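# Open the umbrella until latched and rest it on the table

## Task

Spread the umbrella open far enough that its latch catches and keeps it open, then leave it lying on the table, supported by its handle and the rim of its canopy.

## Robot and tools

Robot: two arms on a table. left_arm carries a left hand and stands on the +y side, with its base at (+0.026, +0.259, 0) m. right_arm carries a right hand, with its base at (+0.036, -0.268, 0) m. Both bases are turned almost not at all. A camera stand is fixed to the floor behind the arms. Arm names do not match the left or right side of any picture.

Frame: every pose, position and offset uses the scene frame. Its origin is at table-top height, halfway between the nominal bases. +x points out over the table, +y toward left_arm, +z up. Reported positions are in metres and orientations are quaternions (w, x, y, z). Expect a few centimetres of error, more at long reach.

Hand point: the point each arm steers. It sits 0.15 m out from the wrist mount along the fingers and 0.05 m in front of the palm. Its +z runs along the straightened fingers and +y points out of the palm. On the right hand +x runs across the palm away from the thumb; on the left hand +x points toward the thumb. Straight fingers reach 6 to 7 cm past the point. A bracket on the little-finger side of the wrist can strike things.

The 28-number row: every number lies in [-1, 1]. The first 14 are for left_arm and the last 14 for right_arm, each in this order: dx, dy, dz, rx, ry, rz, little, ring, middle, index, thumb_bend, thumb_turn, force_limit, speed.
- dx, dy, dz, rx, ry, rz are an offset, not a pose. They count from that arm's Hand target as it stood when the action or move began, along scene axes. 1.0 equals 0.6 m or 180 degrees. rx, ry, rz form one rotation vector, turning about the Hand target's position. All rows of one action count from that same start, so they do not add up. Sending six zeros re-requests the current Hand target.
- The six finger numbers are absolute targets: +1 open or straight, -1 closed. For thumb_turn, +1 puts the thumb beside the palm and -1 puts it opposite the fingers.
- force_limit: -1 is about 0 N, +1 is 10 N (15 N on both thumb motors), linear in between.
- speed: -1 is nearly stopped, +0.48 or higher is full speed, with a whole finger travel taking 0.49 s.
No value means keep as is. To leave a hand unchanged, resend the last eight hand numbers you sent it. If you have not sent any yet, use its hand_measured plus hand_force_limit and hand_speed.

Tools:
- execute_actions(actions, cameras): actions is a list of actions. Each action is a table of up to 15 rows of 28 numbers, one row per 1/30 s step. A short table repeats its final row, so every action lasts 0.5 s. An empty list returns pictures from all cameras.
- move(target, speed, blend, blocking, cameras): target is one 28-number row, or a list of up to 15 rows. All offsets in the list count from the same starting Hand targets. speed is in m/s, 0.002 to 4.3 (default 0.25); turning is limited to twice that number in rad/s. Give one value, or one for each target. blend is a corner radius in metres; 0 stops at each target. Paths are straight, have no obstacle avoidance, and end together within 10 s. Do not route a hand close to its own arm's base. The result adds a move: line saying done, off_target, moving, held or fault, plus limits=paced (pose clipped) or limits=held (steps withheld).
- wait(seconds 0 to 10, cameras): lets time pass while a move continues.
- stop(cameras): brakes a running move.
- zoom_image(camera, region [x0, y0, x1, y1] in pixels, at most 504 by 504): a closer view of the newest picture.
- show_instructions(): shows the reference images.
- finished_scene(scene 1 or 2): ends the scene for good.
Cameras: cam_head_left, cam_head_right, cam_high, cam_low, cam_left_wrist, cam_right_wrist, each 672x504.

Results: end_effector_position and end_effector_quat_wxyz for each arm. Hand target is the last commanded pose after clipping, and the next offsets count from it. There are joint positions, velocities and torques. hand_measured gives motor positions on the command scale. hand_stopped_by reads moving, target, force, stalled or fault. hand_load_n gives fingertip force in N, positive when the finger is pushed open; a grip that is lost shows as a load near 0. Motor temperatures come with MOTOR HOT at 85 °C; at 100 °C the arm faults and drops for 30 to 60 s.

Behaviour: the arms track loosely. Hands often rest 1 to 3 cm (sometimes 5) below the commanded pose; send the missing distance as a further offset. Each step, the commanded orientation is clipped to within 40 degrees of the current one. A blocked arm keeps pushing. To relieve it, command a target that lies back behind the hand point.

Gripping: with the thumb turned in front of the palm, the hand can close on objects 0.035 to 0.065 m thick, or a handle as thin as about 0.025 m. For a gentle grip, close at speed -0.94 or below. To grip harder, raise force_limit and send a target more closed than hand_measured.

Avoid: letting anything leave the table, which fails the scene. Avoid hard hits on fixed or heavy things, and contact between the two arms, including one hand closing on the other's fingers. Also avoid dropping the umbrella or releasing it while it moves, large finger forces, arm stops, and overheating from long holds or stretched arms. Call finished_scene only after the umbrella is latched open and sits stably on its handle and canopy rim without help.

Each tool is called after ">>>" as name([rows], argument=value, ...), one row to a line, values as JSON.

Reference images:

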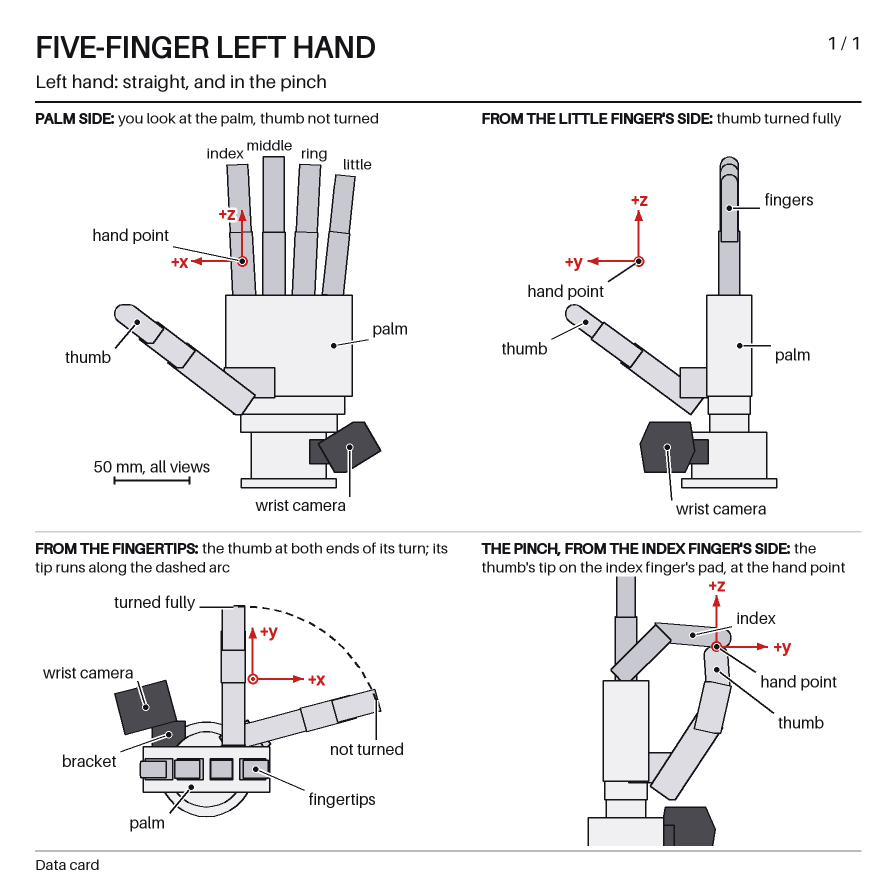

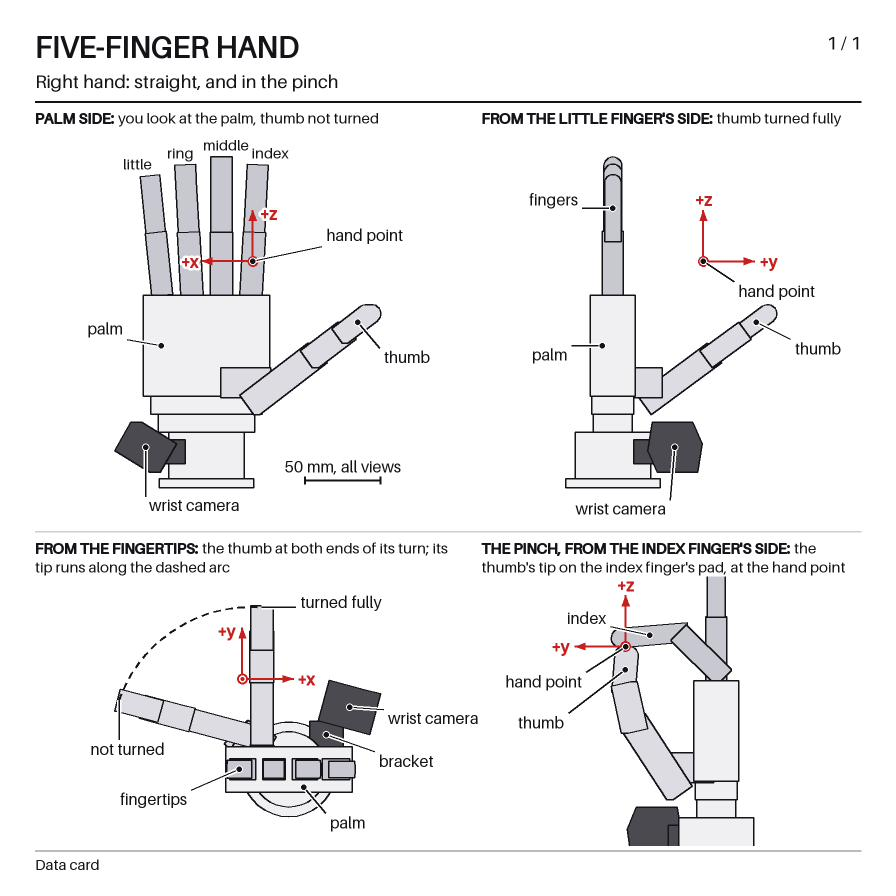

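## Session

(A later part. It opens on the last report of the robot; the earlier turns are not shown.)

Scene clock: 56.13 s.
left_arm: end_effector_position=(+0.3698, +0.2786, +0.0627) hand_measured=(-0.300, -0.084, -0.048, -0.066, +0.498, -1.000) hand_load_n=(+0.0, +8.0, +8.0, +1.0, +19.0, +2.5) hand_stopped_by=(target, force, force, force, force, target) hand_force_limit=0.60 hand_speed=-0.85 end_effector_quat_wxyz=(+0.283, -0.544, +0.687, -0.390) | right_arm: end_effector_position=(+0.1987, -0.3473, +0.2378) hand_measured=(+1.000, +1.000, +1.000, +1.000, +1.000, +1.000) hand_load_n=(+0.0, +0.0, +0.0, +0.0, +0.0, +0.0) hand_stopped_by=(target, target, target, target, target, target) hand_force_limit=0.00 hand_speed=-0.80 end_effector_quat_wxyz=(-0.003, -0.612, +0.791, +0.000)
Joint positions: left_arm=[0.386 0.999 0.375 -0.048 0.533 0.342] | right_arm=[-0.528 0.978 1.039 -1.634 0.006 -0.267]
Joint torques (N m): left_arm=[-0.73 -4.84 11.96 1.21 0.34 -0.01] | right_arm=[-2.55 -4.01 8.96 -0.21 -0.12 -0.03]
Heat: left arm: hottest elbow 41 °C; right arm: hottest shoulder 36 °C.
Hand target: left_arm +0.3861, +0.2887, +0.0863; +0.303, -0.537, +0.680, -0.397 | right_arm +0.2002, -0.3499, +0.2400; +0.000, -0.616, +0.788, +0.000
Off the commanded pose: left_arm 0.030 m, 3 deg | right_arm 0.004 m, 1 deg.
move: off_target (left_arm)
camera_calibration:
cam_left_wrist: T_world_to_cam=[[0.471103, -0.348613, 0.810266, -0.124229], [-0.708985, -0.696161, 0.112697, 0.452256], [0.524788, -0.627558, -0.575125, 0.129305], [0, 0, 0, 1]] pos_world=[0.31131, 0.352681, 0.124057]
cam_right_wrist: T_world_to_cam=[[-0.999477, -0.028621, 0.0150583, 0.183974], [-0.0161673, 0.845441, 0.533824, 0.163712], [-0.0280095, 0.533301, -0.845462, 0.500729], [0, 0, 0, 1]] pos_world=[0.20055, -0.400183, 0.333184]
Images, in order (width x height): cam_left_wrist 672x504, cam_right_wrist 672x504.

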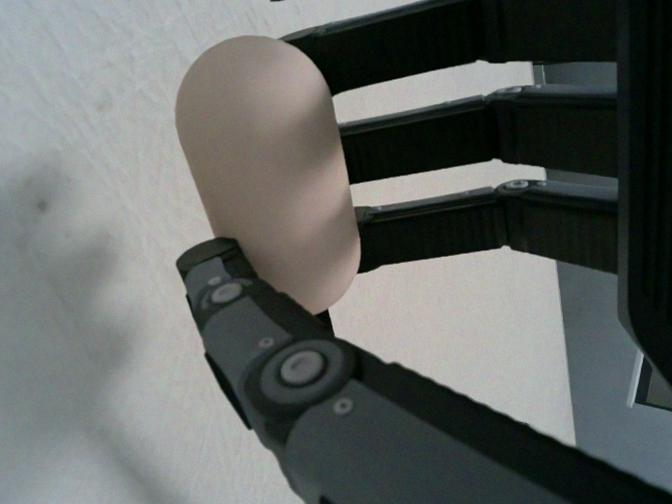

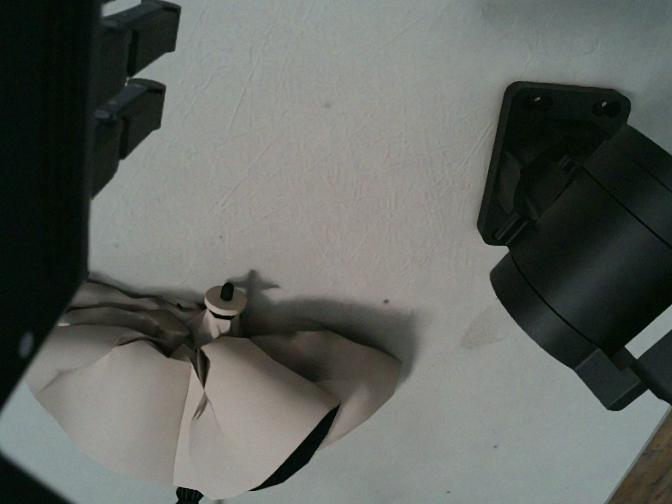

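>>> move(target=[-0.0142,-0.0283,0.102,0.081,-0.02,0,-0.3,-0.35,-0.35,-0.35,0.2,-1,0.6,-0.85,0,0,0,0,0,0,1,1,1,1,1,1,0,-0.8], speed=0.08, cameras=["cam_left_wrist","cam_right_wrist","cam_high","cam_low","cam_head_left"])

Scene clock: 59.53 s.
left_arm: end_effector_position=(+0.3619, +0.2703, +0.1168) hand_measured=(-0.300, -0.084, -0.048, -0.066, +0.498, -1.000) hand_load_n=(+0.0, +7.5, +8.0, +2.0, +18.5, +3.0) hand_stopped_by=(target, force, force, force, force, target) hand_force_limit=0.60 hand_speed=-0.85 end_effector_quat_wxyz=(+0.364, -0.503, +0.716, -0.320) | right_arm: end_effector_position=(+0.1986, -0.3473, +0.2378) hand_measured=(+1.000, +1.000, +1.000, +1.000, +1.000, +1.000) hand_load_n=(+0.0, +0.0, +0.0, +0.0, +0.0, +0.0) hand_stopped_by=(target, target, target, target, target, target) hand_force_limit=0.00 hand_speed=-0.80 end_effector_quat_wxyz=(-0.003, -0.612, +0.791, +0.000)
Joint positions: left_arm=[0.21 0.742 0.422 -0.261 0.257 0.403] | right_arm=[-0.528 0.978 1.039 -1.634 0.006 -0.268]
Joint torques (N m): left_arm=[-2.55 -3.37 13.91 1.48 -0.12 0.12] | right_arm=[-2.49 -4.13 8.92 -0.25 -0.12 0]
Heat: left arm: hottest elbow 42 °C; right arm: hottest shoulder 36 °C.
Hand target: left_arm +0.3776, +0.2718, +0.1475; +0.390, -0.481, +0.715, -0.325 | right_arm +0.2002, -0.3499, +0.2400; +0.000, -0.616, +0.788, +0.000
Off the commanded pose: left_arm 0.035 m, 4 deg | right_arm 0.004 m, 1 deg.
move: off_target (left_arm)
camera_calibration:
cam_left_wrist: T_world_to_cam=[[0.438194, -0.52081, 0.732628, -0.0996249], [-0.698791, -0.71004, -0.0867979, 0.458153], [0.5654, -0.473919, -0.675073, 0.114885], [0, 0, 0, 1]] pos_world=[0.298852, 0.327868, 0.19031]
cam_right_wrist: T_world_to_cam=[[-0.999429, -0.0302031, 0.0151279, 0.183298], [-0.0174697, 0.845437, 0.53379, 0.164069], [-0.0289118, 0.533221, -0.845482, 0.500939], [0, 0, 0, 1]] pos_world=[0.200543, -0.400285, 0.333184]
Images, in order (width x height): cam_head_left 672x504, cam_high 672x504, cam_low 672x504, cam_left_wrist 672x504, cam_right_wrist 672x504.

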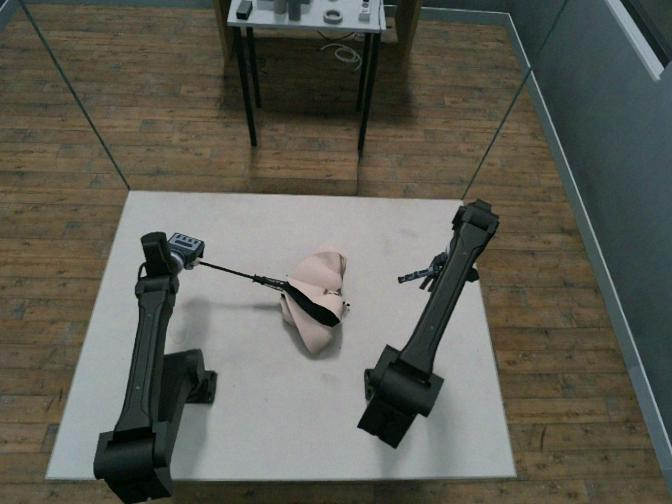

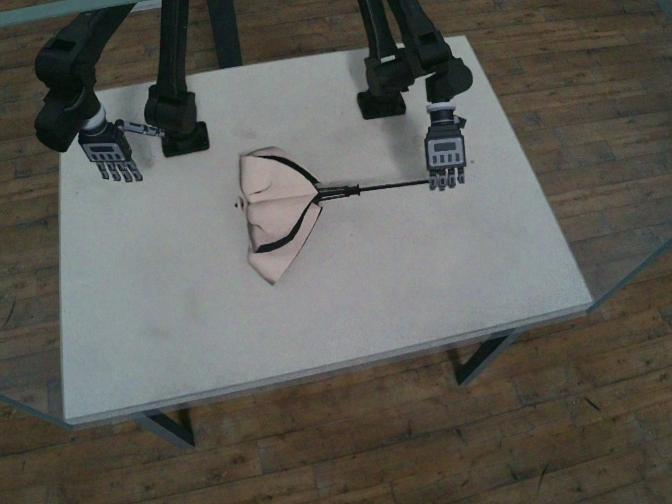

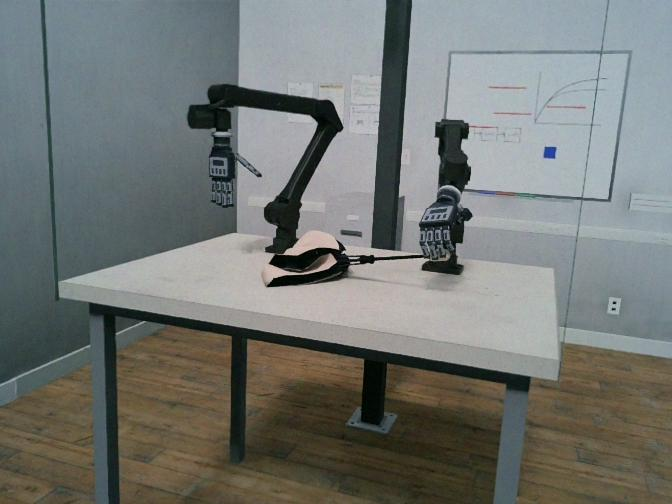

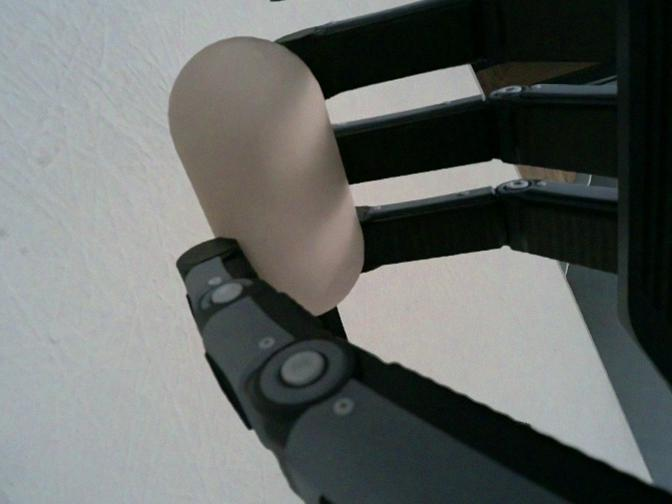

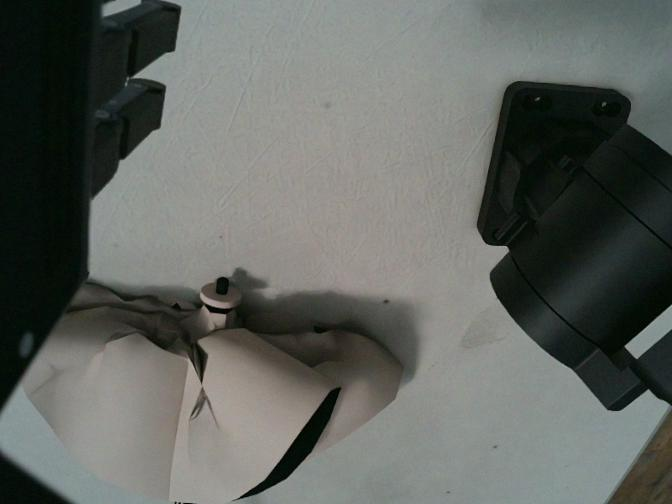

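>>> move([
  [-0.0073,-0.0527,0.2303,0.081,-0.02,0,-0.3,-0.35,-0.35,-0.35,0.2,-1,0.6,-0.85,0,0,0,0,0,0,1,1,1,1,1,1,0,-0.8],
  [-0.0177,-0.113,0.3875,0.162,-0.04,0,-0.3,-0.35,-0.35,-0.35,0.2,-1,0.6,-0.85,0,0,0,0,0,0,1,1,1,1,1,1,0,-0.8],
], speed=0.08, blend=[0.02,0], cameras=["cam_left_wrist","cam_right_wrist","cam_high","cam_low","cam_head_left"])

Scene clock: 63.87 s.
left_arm: end_effector_position=(+0.3636, +0.2081, +0.3498) hand_measured=(-0.300, -0.084, -0.048, -0.066, +0.498, -1.000) hand_load_n=(+0.0, +4.5, +8.0, +3.5, +17.5, +5.5) hand_stopped_by=(target, force, force, force, force, target) hand_force_limit=0.60 hand_speed=-0.85 end_effector_quat_wxyz=(+0.528, -0.353, +0.757, -0.152) | right_arm: end_effector_position=(+0.1986, -0.3473, +0.2378) hand_measured=(+1.000, +1.000, +1.000, +1.000, +1.000, +1.000) hand_load_n=(+0.0, +0.0, +0.0, +0.0, +0.0, +0.0) hand_stopped_by=(target, target, target, target, target, target) hand_force_limit=0.00 hand_speed=-0.80 end_effector_quat_wxyz=(-0.003, -0.612, +0.791, +0.000)
Joint positions: left_arm=[-0.466 0.708 0.949 -0.732 -0.576 0.571] | right_arm=[-0.528 0.978 1.039 -1.634 0.006 -0.268]
Joint torques (N m): left_arm=[-2.14 -2.14 14.31 1.39 -0.45 0.12] | right_arm=[-2.37 -4.07 8.94 -0.27 -0.11 -0.01]
Heat: left arm: hottest elbow 43 °C; right arm: hottest shoulder 36 °C.
Hand target: left_arm +0.3669, +0.2040, +0.3801; +0.542, -0.346, +0.748, -0.164 | right_arm +0.2002, -0.3499, +0.2400; +0.000, -0.616, +0.788, +0.000
Off the commanded pose: left_arm 0.031 m, 2 deg | right_arm 0.004 m, 1 deg.
move: off_target (left_arm)
camera_calibration:
cam_left_wrist: T_world_to_cam=[[0.338865, -0.85148, 0.40019, -0.0823124], [-0.675308, -0.516293, -0.526688, 0.540394], [0.65508, -0.0917752, -0.749965, 0.155711], [0, 0, 0, 1]] pos_world=[0.290822, 0.223205, 0.434338]
cam_right_wrist: T_world_to_cam=[[-0.999429, -0.0302031, 0.0151279, 0.183298], [-0.0174697, 0.845437, 0.53379, 0.164069], [-0.0289118, 0.533221, -0.845482, 0.500939], [0, 0, 0, 1]] pos_world=[0.200543, -0.400285, 0.333184]
Images, in order (width x height): cam_head_left 672x504, cam_high 672x504, cam_low 672x504, cam_left_wrist 672x504, cam_right_wrist 672x504.

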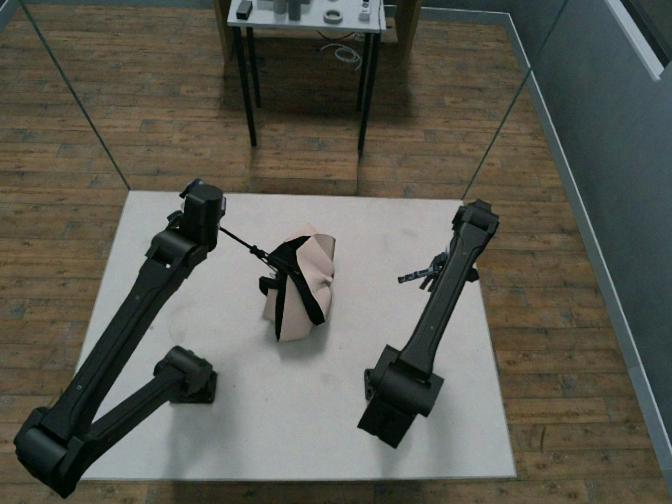

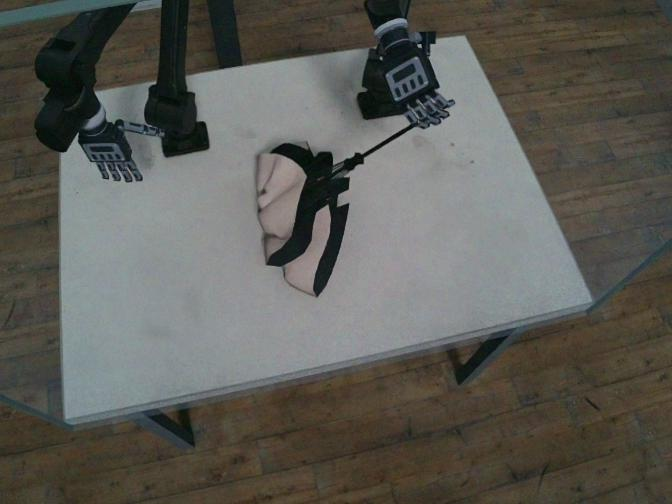

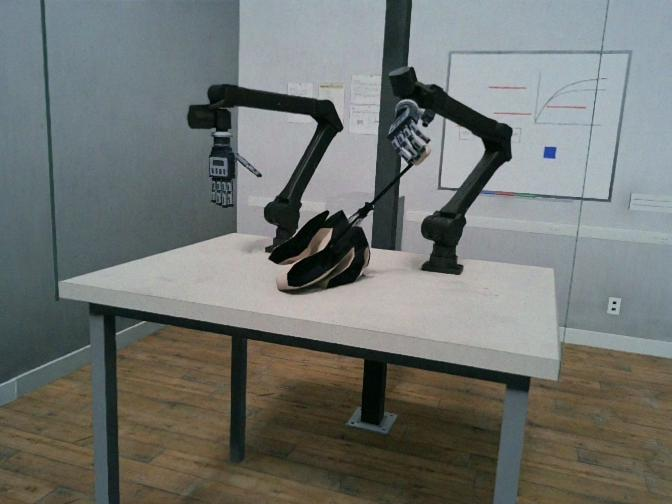

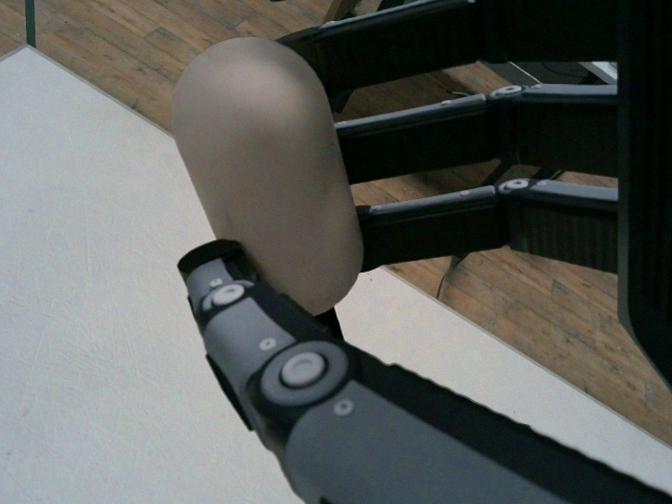

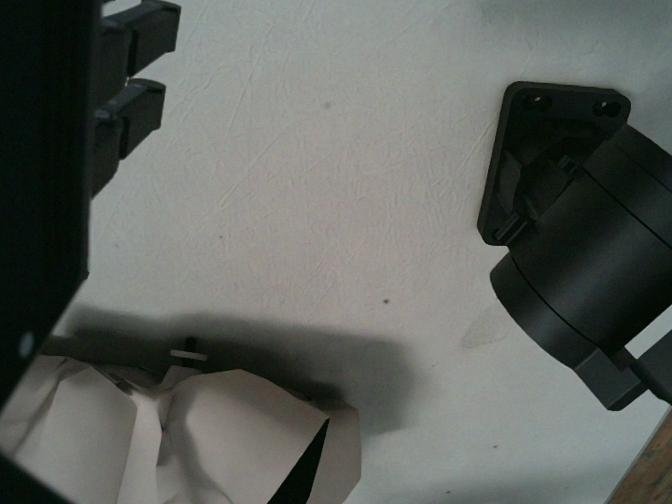

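>>> move([
  [-0.0248,-0.0933,0.121,0.081,-0.02,0,-0.3,-0.35,-0.35,-0.35,0.2,-1,0.6,-0.85,0,0,0,0,0,0,1,1,1,1,1,1,0,-0.8],
  [-0.0482,-0.2117,0.1932,0.162,-0.04,0,-0.3,-0.35,-0.35,-0.35,0.2,-1,0.6,-0.85,0,0,0,0,0,0,1,1,1,1,1,1,0,-0.8],
], speed=0.08, blend=[0.02,0], cameras=["cam_left_wrist","cam_right_wrist","cam_high","cam_low","cam_head_left"])

Scene clock: 68.20 s.
left_arm: end_effector_position=(+0.3401, +0.0807, +0.4700) hand_measured=(-0.300, -0.084, -0.048, -0.066, +0.498, -1.000) hand_load_n=(+0.0, +4.5, +8.0, +3.5, +17.5, +5.5) hand_stopped_by=(target, force, force, force, force, target) hand_force_limit=0.60 hand_speed=-0.85 end_effector_quat_wxyz=(+0.650, -0.185, +0.736, +0.018) | right_arm: end_effector_position=(+0.1986, -0.3473, +0.2378) hand_measured=(+1.000, +1.000, +1.000, +1.000, +1.000, +1.000) hand_load_n=(+0.0, +0.0, +0.0, +0.0, +0.0, +0.0) hand_stopped_by=(target, target, target, target, target, target) hand_force_limit=0.00 hand_speed=-0.80 end_effector_quat_wxyz=(-0.003, -0.612, +0.791, +0.000)
Joint positions: left_arm=[-1.061 1.033 1.283 -0.866 -1.302 0.755] | right_arm=[-0.528 0.978 1.039 -1.634 0.006 -0.268]
Joint torques (N m): left_arm=[-2.78 -5.83 13.98 0.75 -0.81 0.14] | right_arm=[-2.49 -4.07 8.94 -0.27 -0.11 -0.01]
Motor temperatures (°C): left_arm=[35 33 44 32 31 29] | right_arm=[31 36 33 31 28 28]
Heat: left arm: hottest elbow 44 °C; right arm: hottest shoulder 36 °C.
Hand target: left_arm +0.3380, +0.0768, +0.4960; +0.657, -0.188, +0.730, +0.009 | right_arm +0.2002, -0.3499, +0.2400; +0.000, -0.616, +0.788, +0.000
Off the commanded pose: left_arm 0.026 m, 2 deg | right_arm 0.004 m, 1 deg.
move: off_target (left_arm)
camera_calibration:
cam_left_wrist: T_world_to_cam=[[0.292288, -0.955612, -0.0370604, -0.0011836], [-0.587968, -0.149006, -0.795041, 0.588851], [0.754229, 0.254172, -0.605422, 0.120096], [0, 0, 0, 1]] pos_world=[0.255992, 0.0560863, 0.540826]
cam_right_wrist: T_world_to_cam=[[-0.999429, -0.0302031, 0.0151279, 0.183298], [-0.0174697, 0.845437, 0.53379, 0.164069], [-0.0289118, 0.533221, -0.845482, 0.500939], [0, 0, 0, 1]] pos_world=[0.200543, -0.400285, 0.333184]
Images, in order (width x height): cam_head_left 672x504, cam_high 672x504, cam_low 672x504, cam_left_wrist 672x504, cam_right_wrist 672x504.

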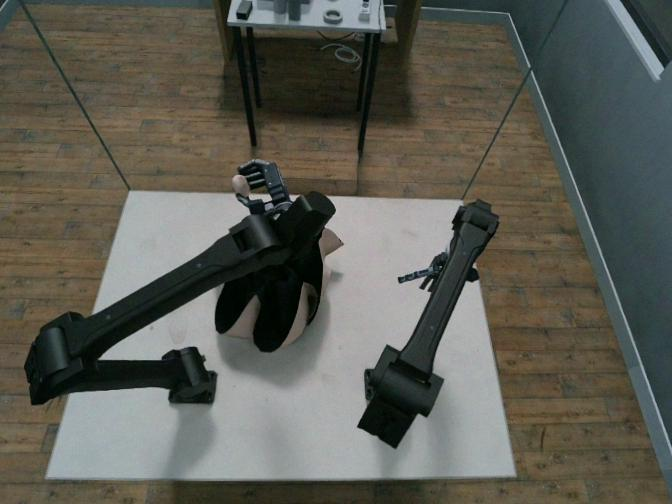

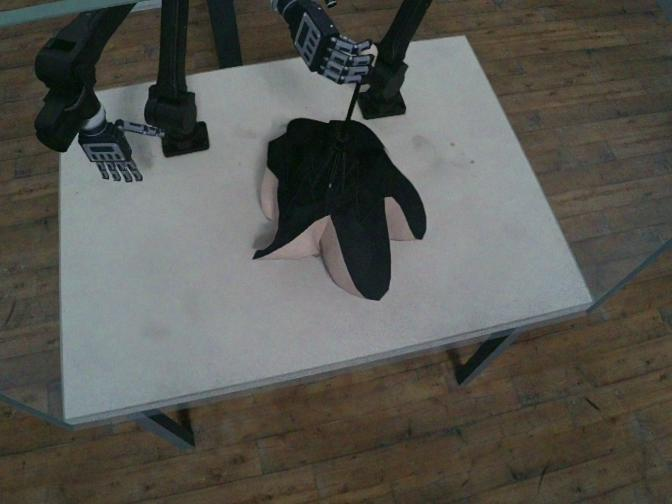

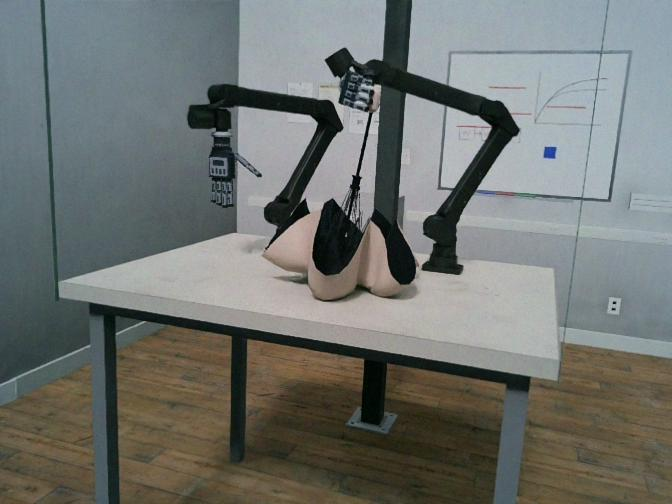

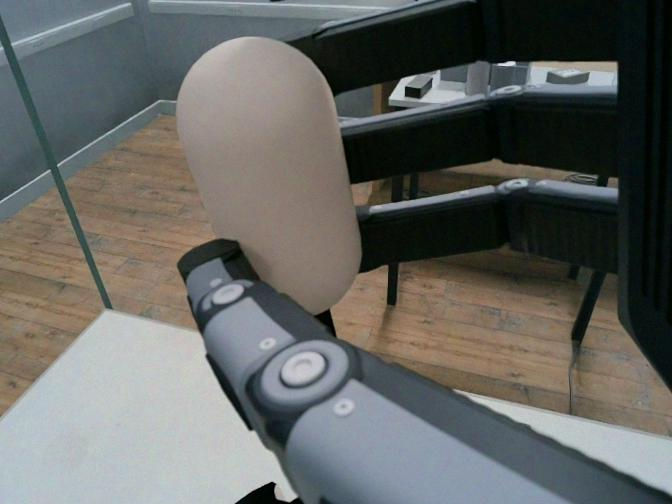

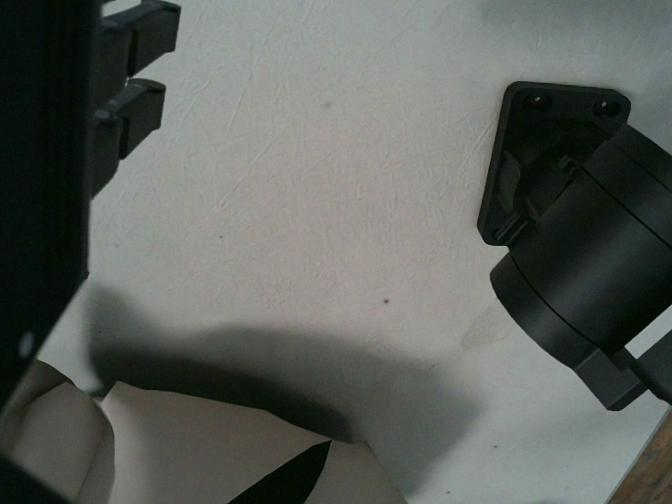

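>>> move(target=[-0.0233,-0.143,0.0067,0.067,-0.054,-0.276,-0.3,-0.35,-0.35,-0.35,0.2,-1,0.6,-0.85,0,0,0,0,0,0,1,1,1,1,1,1,0,-0.8], speed=0.07, cameras=["cam_left_wrist","cam_right_wrist","cam_high","cam_low","cam_head_left"])

Scene clock: 76.10 s.
left_arm: end_effector_position=(+0.3202, -0.0191, +0.4789) hand_measured=(-0.300, -0.084, -0.048, -0.066, +0.498, -1.000) hand_load_n=(+0.0, +5.0, +8.0, +3.0, +17.0, +5.0) hand_stopped_by=(target, force, force, force, force, target) hand_force_limit=0.60 hand_speed=-0.85 end_effector_quat_wxyz=(+0.652, +0.212, +0.697, -0.210) | right_arm: end_effector_position=(+0.1986, -0.3473, +0.2378) hand_measured=(+1.000, +1.000, +1.000, +1.000, +1.000, +1.000) hand_load_n=(+0.0, +0.0, +0.0, +0.0, +0.0, +0.0) hand_stopped_by=(target, target, target, target, target, target) hand_force_limit=0.00 hand_speed=-0.80 end_effector_quat_wxyz=(-0.003, -0.612, +0.791, +0.000)
Joint positions: left_arm=[-1.113 0.763 0.993 -0.303 -0.52 1.519] | right_arm=[-0.528 0.978 1.039 -1.634 0.006 -0.268]
Joint torques (N m): left_arm=[-0.32 -4.37 10.41 3.45 0.12 0.29] | right_arm=[-2.49 -4.13 8.95 -0.25 -0.11 -0.01]
Heat: left arm: hottest elbow 45 °C; right arm: hottest shoulder 36 °C.
Hand target: left_arm +0.3240, -0.0089, +0.5000; +0.673, +0.203, +0.680, -0.209 | right_arm +0.2002, -0.3499, +0.2400; +0.000, -0.616, +0.788, +0.000
Off the commanded pose: left_arm 0.024 m, 3 deg | right_arm 0.004 m, 1 deg.
move: off_target (left_arm)
camera_calibration:
cam_left_wrist: T_world_to_cam=[[-0.543355, -0.806118, -0.23439, 0.274513], [-0.326348, 0.460065, -0.825735, 0.511942], [0.773474, -0.372175, -0.513053, 0.103521], [0, 0, 0, 1]] pos_world=[0.236159, 0.0242916, 0.540183]
cam_right_wrist: T_world_to_cam=[[-0.999429, -0.0302031, 0.0151279, 0.183298], [-0.0174697, 0.845437, 0.53379, 0.164069], [-0.0289118, 0.533221, -0.845482, 0.500939], [0, 0, 0, 1]] pos_world=[0.200543, -0.400285, 0.333184]
Images, in order (width x height): cam_head_left 672x504, cam_high 672x504, cam_low 672x504, cam_left_wrist 672x504, cam_right_wrist 672x504.

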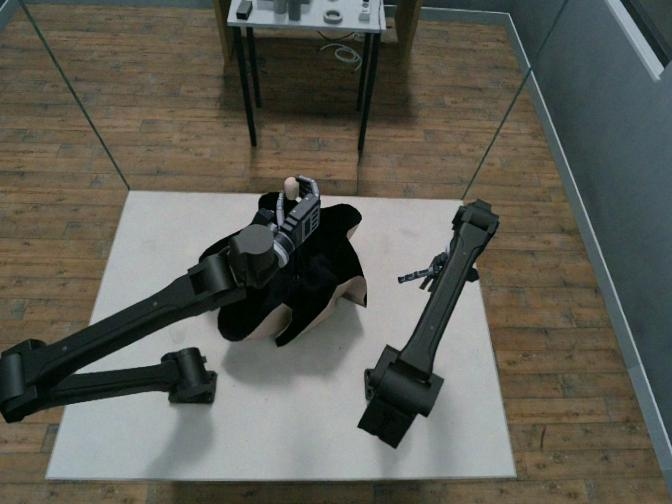

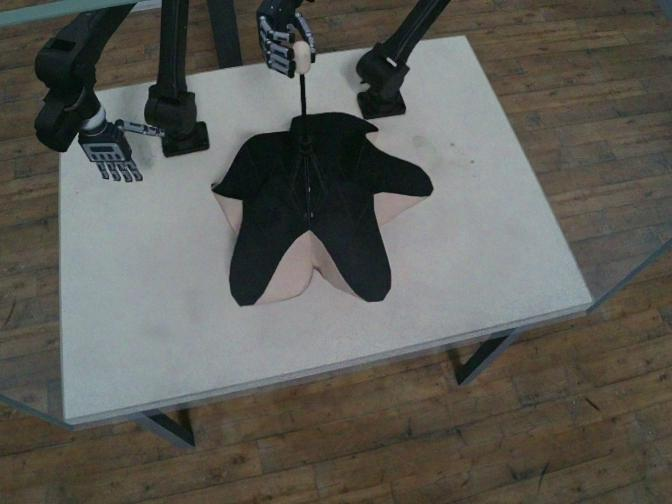

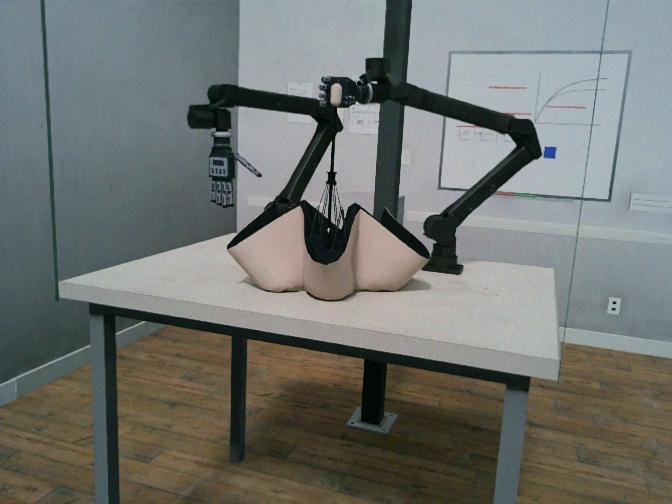

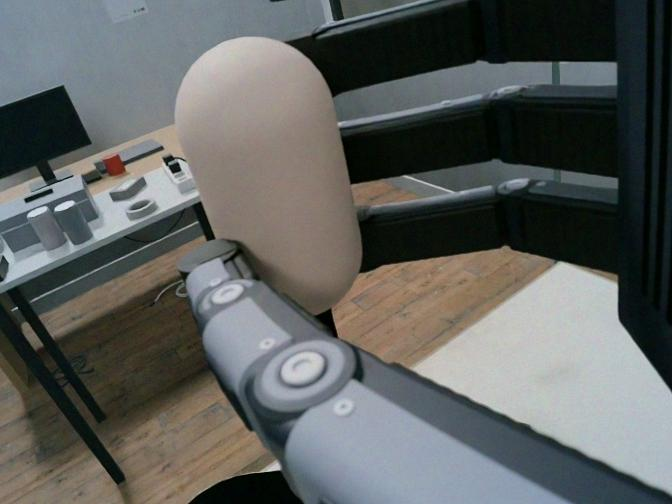

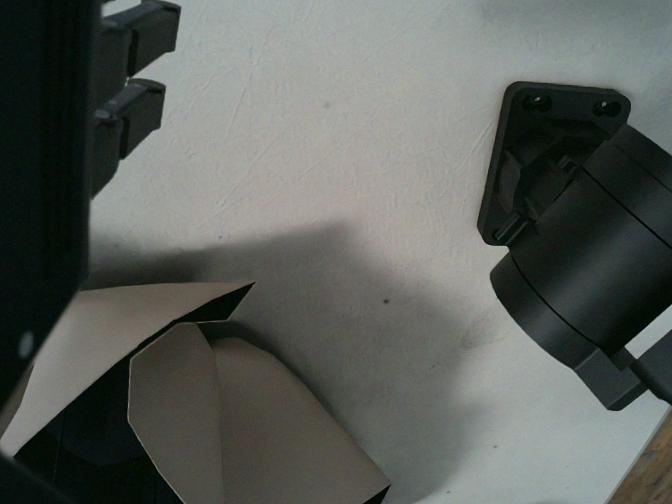

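>>> zoom_image(camera="cam_low", region=[210, 60, 450, 310])

>>> zoom_image(camera="cam_high", region=[200, 20, 450, 310])

>>> zoom_image(camera="cam_head_left", region=[190, 150, 390, 360])

Scaled by 2.016.

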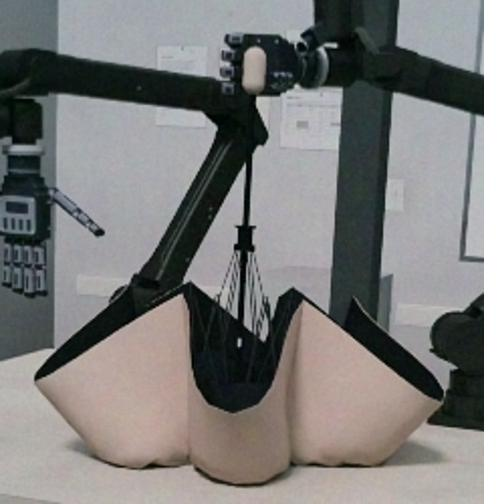

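Scaled by 1.738.

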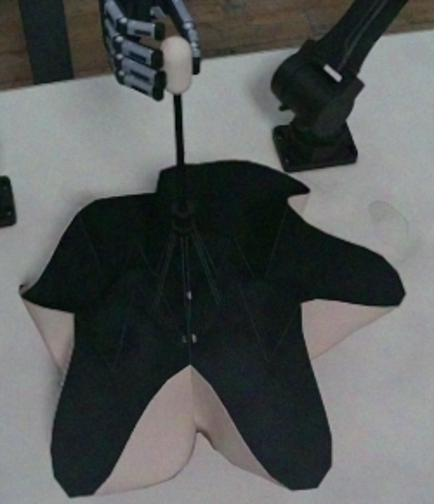

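Scaled by 2.400.

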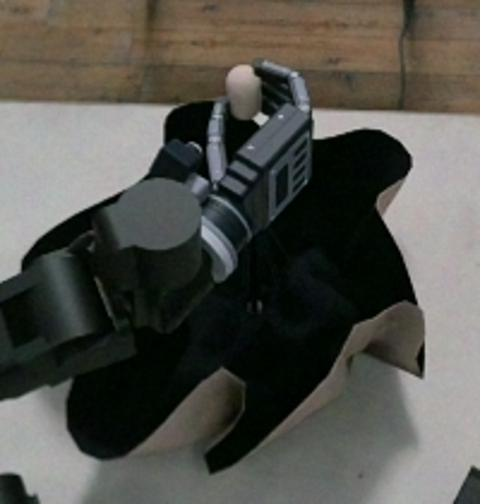

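>>> move([
  [0.0,0.0,0.035,0,0,0,-0.3,-0.35,-0.35,-0.35,0.2,-1,0.6,-0.85,0.0,0.05,0.25,0,0,0.2,1,1,1,1,1,-1,0,0.0],
  [0.1667,0.0148,0.035,0,0,0,-0.3,-0.35,-0.35,-0.35,0.2,-1,0.6,-0.85,0.033,0.2165,0.3,0,0,0.8278,1,1,1,1,1,-1,0,0.0],
], speed=[0.08, 0.1], blend=[0.02,0], cameras=["all"])

Scene clock: 89.03 s.
left_arm: end_effector_position=(+0.3765, -0.0080, +0.4701) hand_measured=(-0.300, -0.084, -0.048, -0.066, +0.498, -1.000) hand_load_n=(+0.0, +5.0, +8.0, +3.5, +17.5, +5.5) hand_stopped_by=(target, force, force, force, force, target) hand_force_limit=0.60 hand_speed=-0.85 end_effector_quat_wxyz=(+0.637, +0.215, +0.711, -0.206) | right_arm: end_effector_position=(+0.2137, -0.2580, +0.3884) hand_measured=(+1.000, +1.000, +1.000, +1.000, +1.000, -1.000) hand_load_n=(+0.0, +0.0, +0.0, +0.0, +0.0, +0.5) hand_stopped_by=(target, target, target, target, target, target) hand_force_limit=0.00 hand_speed=0.00 end_effector_quat_wxyz=(-0.068, +0.969, -0.015, +0.236)
Joint positions: left_arm=[-0.896 0.825 1.023 -0.306 -0.303 1.52] | right_arm=[0.352 0.701 1.315 -1.689 0.044 -1.192]
Joint torques (N m): left_arm=[-0.79 -3.31 15.46 3.69 0.11 0.36] | right_arm=[-0.85 -0.73 11.37 0.5 0.11 -0.01]
Heat: left arm: hottest elbow 46 °C; right arm: hottest shoulder 36 °C.
Hand target: left_arm +0.3853, -0.0035, +0.5209; +0.673, +0.203, +0.680, -0.209 (not the last commanded pose) | right_arm +0.2123, -0.2588, +0.4084; +0.000, +1.000, +0.010, +0.000 (not the last commanded pose)
Off the commanded pose: left_arm 0.070 m, 6 deg | right_arm 0.050 m, 54 deg.
joint sent to its limit (right arm) — joint 4 (wrist pitch), lower limit.
move: off_target (left_arm, right_arm; path cut at 10 s); path passed 1 of 2 targets
camera_calibration:
cam_left_wrist: T_world_to_cam=[[-0.550448, -0.80184, -0.232508, 0.313827], [-0.354551, 0.47665, -0.804424, 0.518558], [0.755845, -0.360357, -0.546664, 0.0820182], [0, 0, 0, 1]] pos_world=[0.294608, 0.0340241, 0.534944]
cam_right_wrist: T_world_to_cam=[[0.246272, -0.969198, 0.00240239, -0.304674], [-0.966859, -0.245504, 0.0700792, 0.109994], [-0.0673309, -0.0195813, -0.997539, 0.505709], [0, 0, 0, 1]] pos_world=[0.215431, -0.258382, 0.497487]

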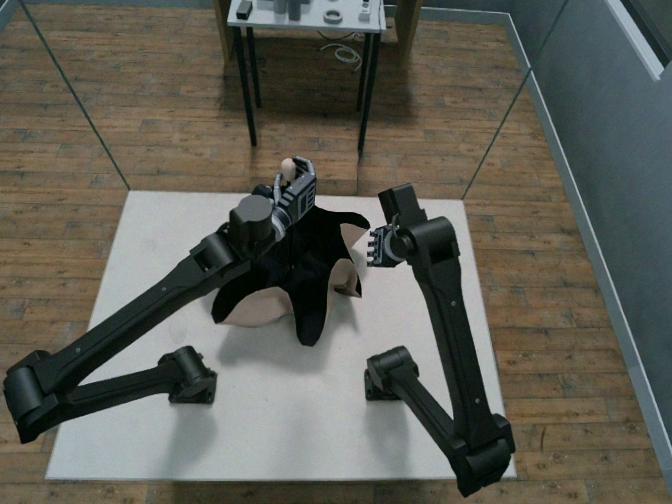

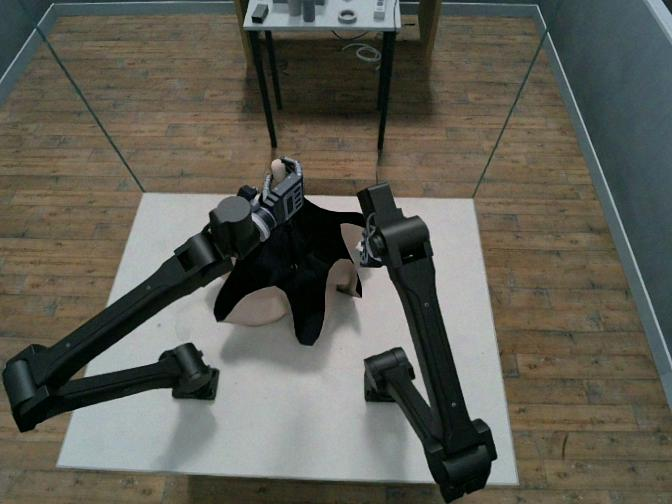

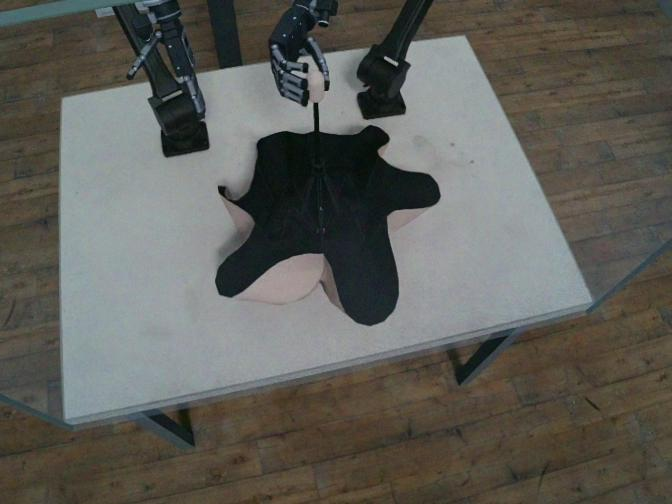

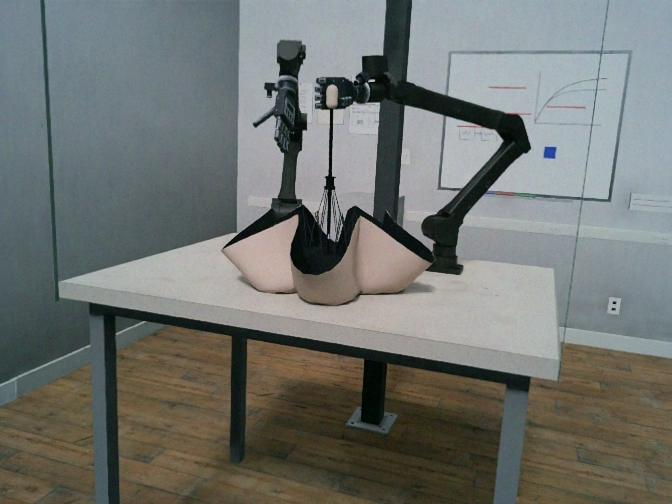

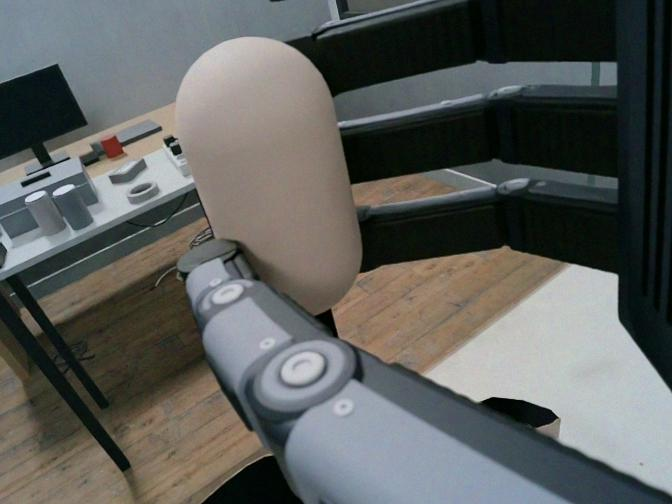

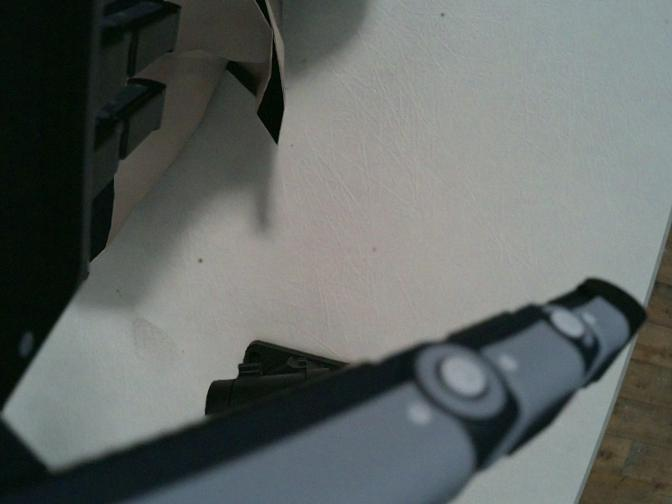

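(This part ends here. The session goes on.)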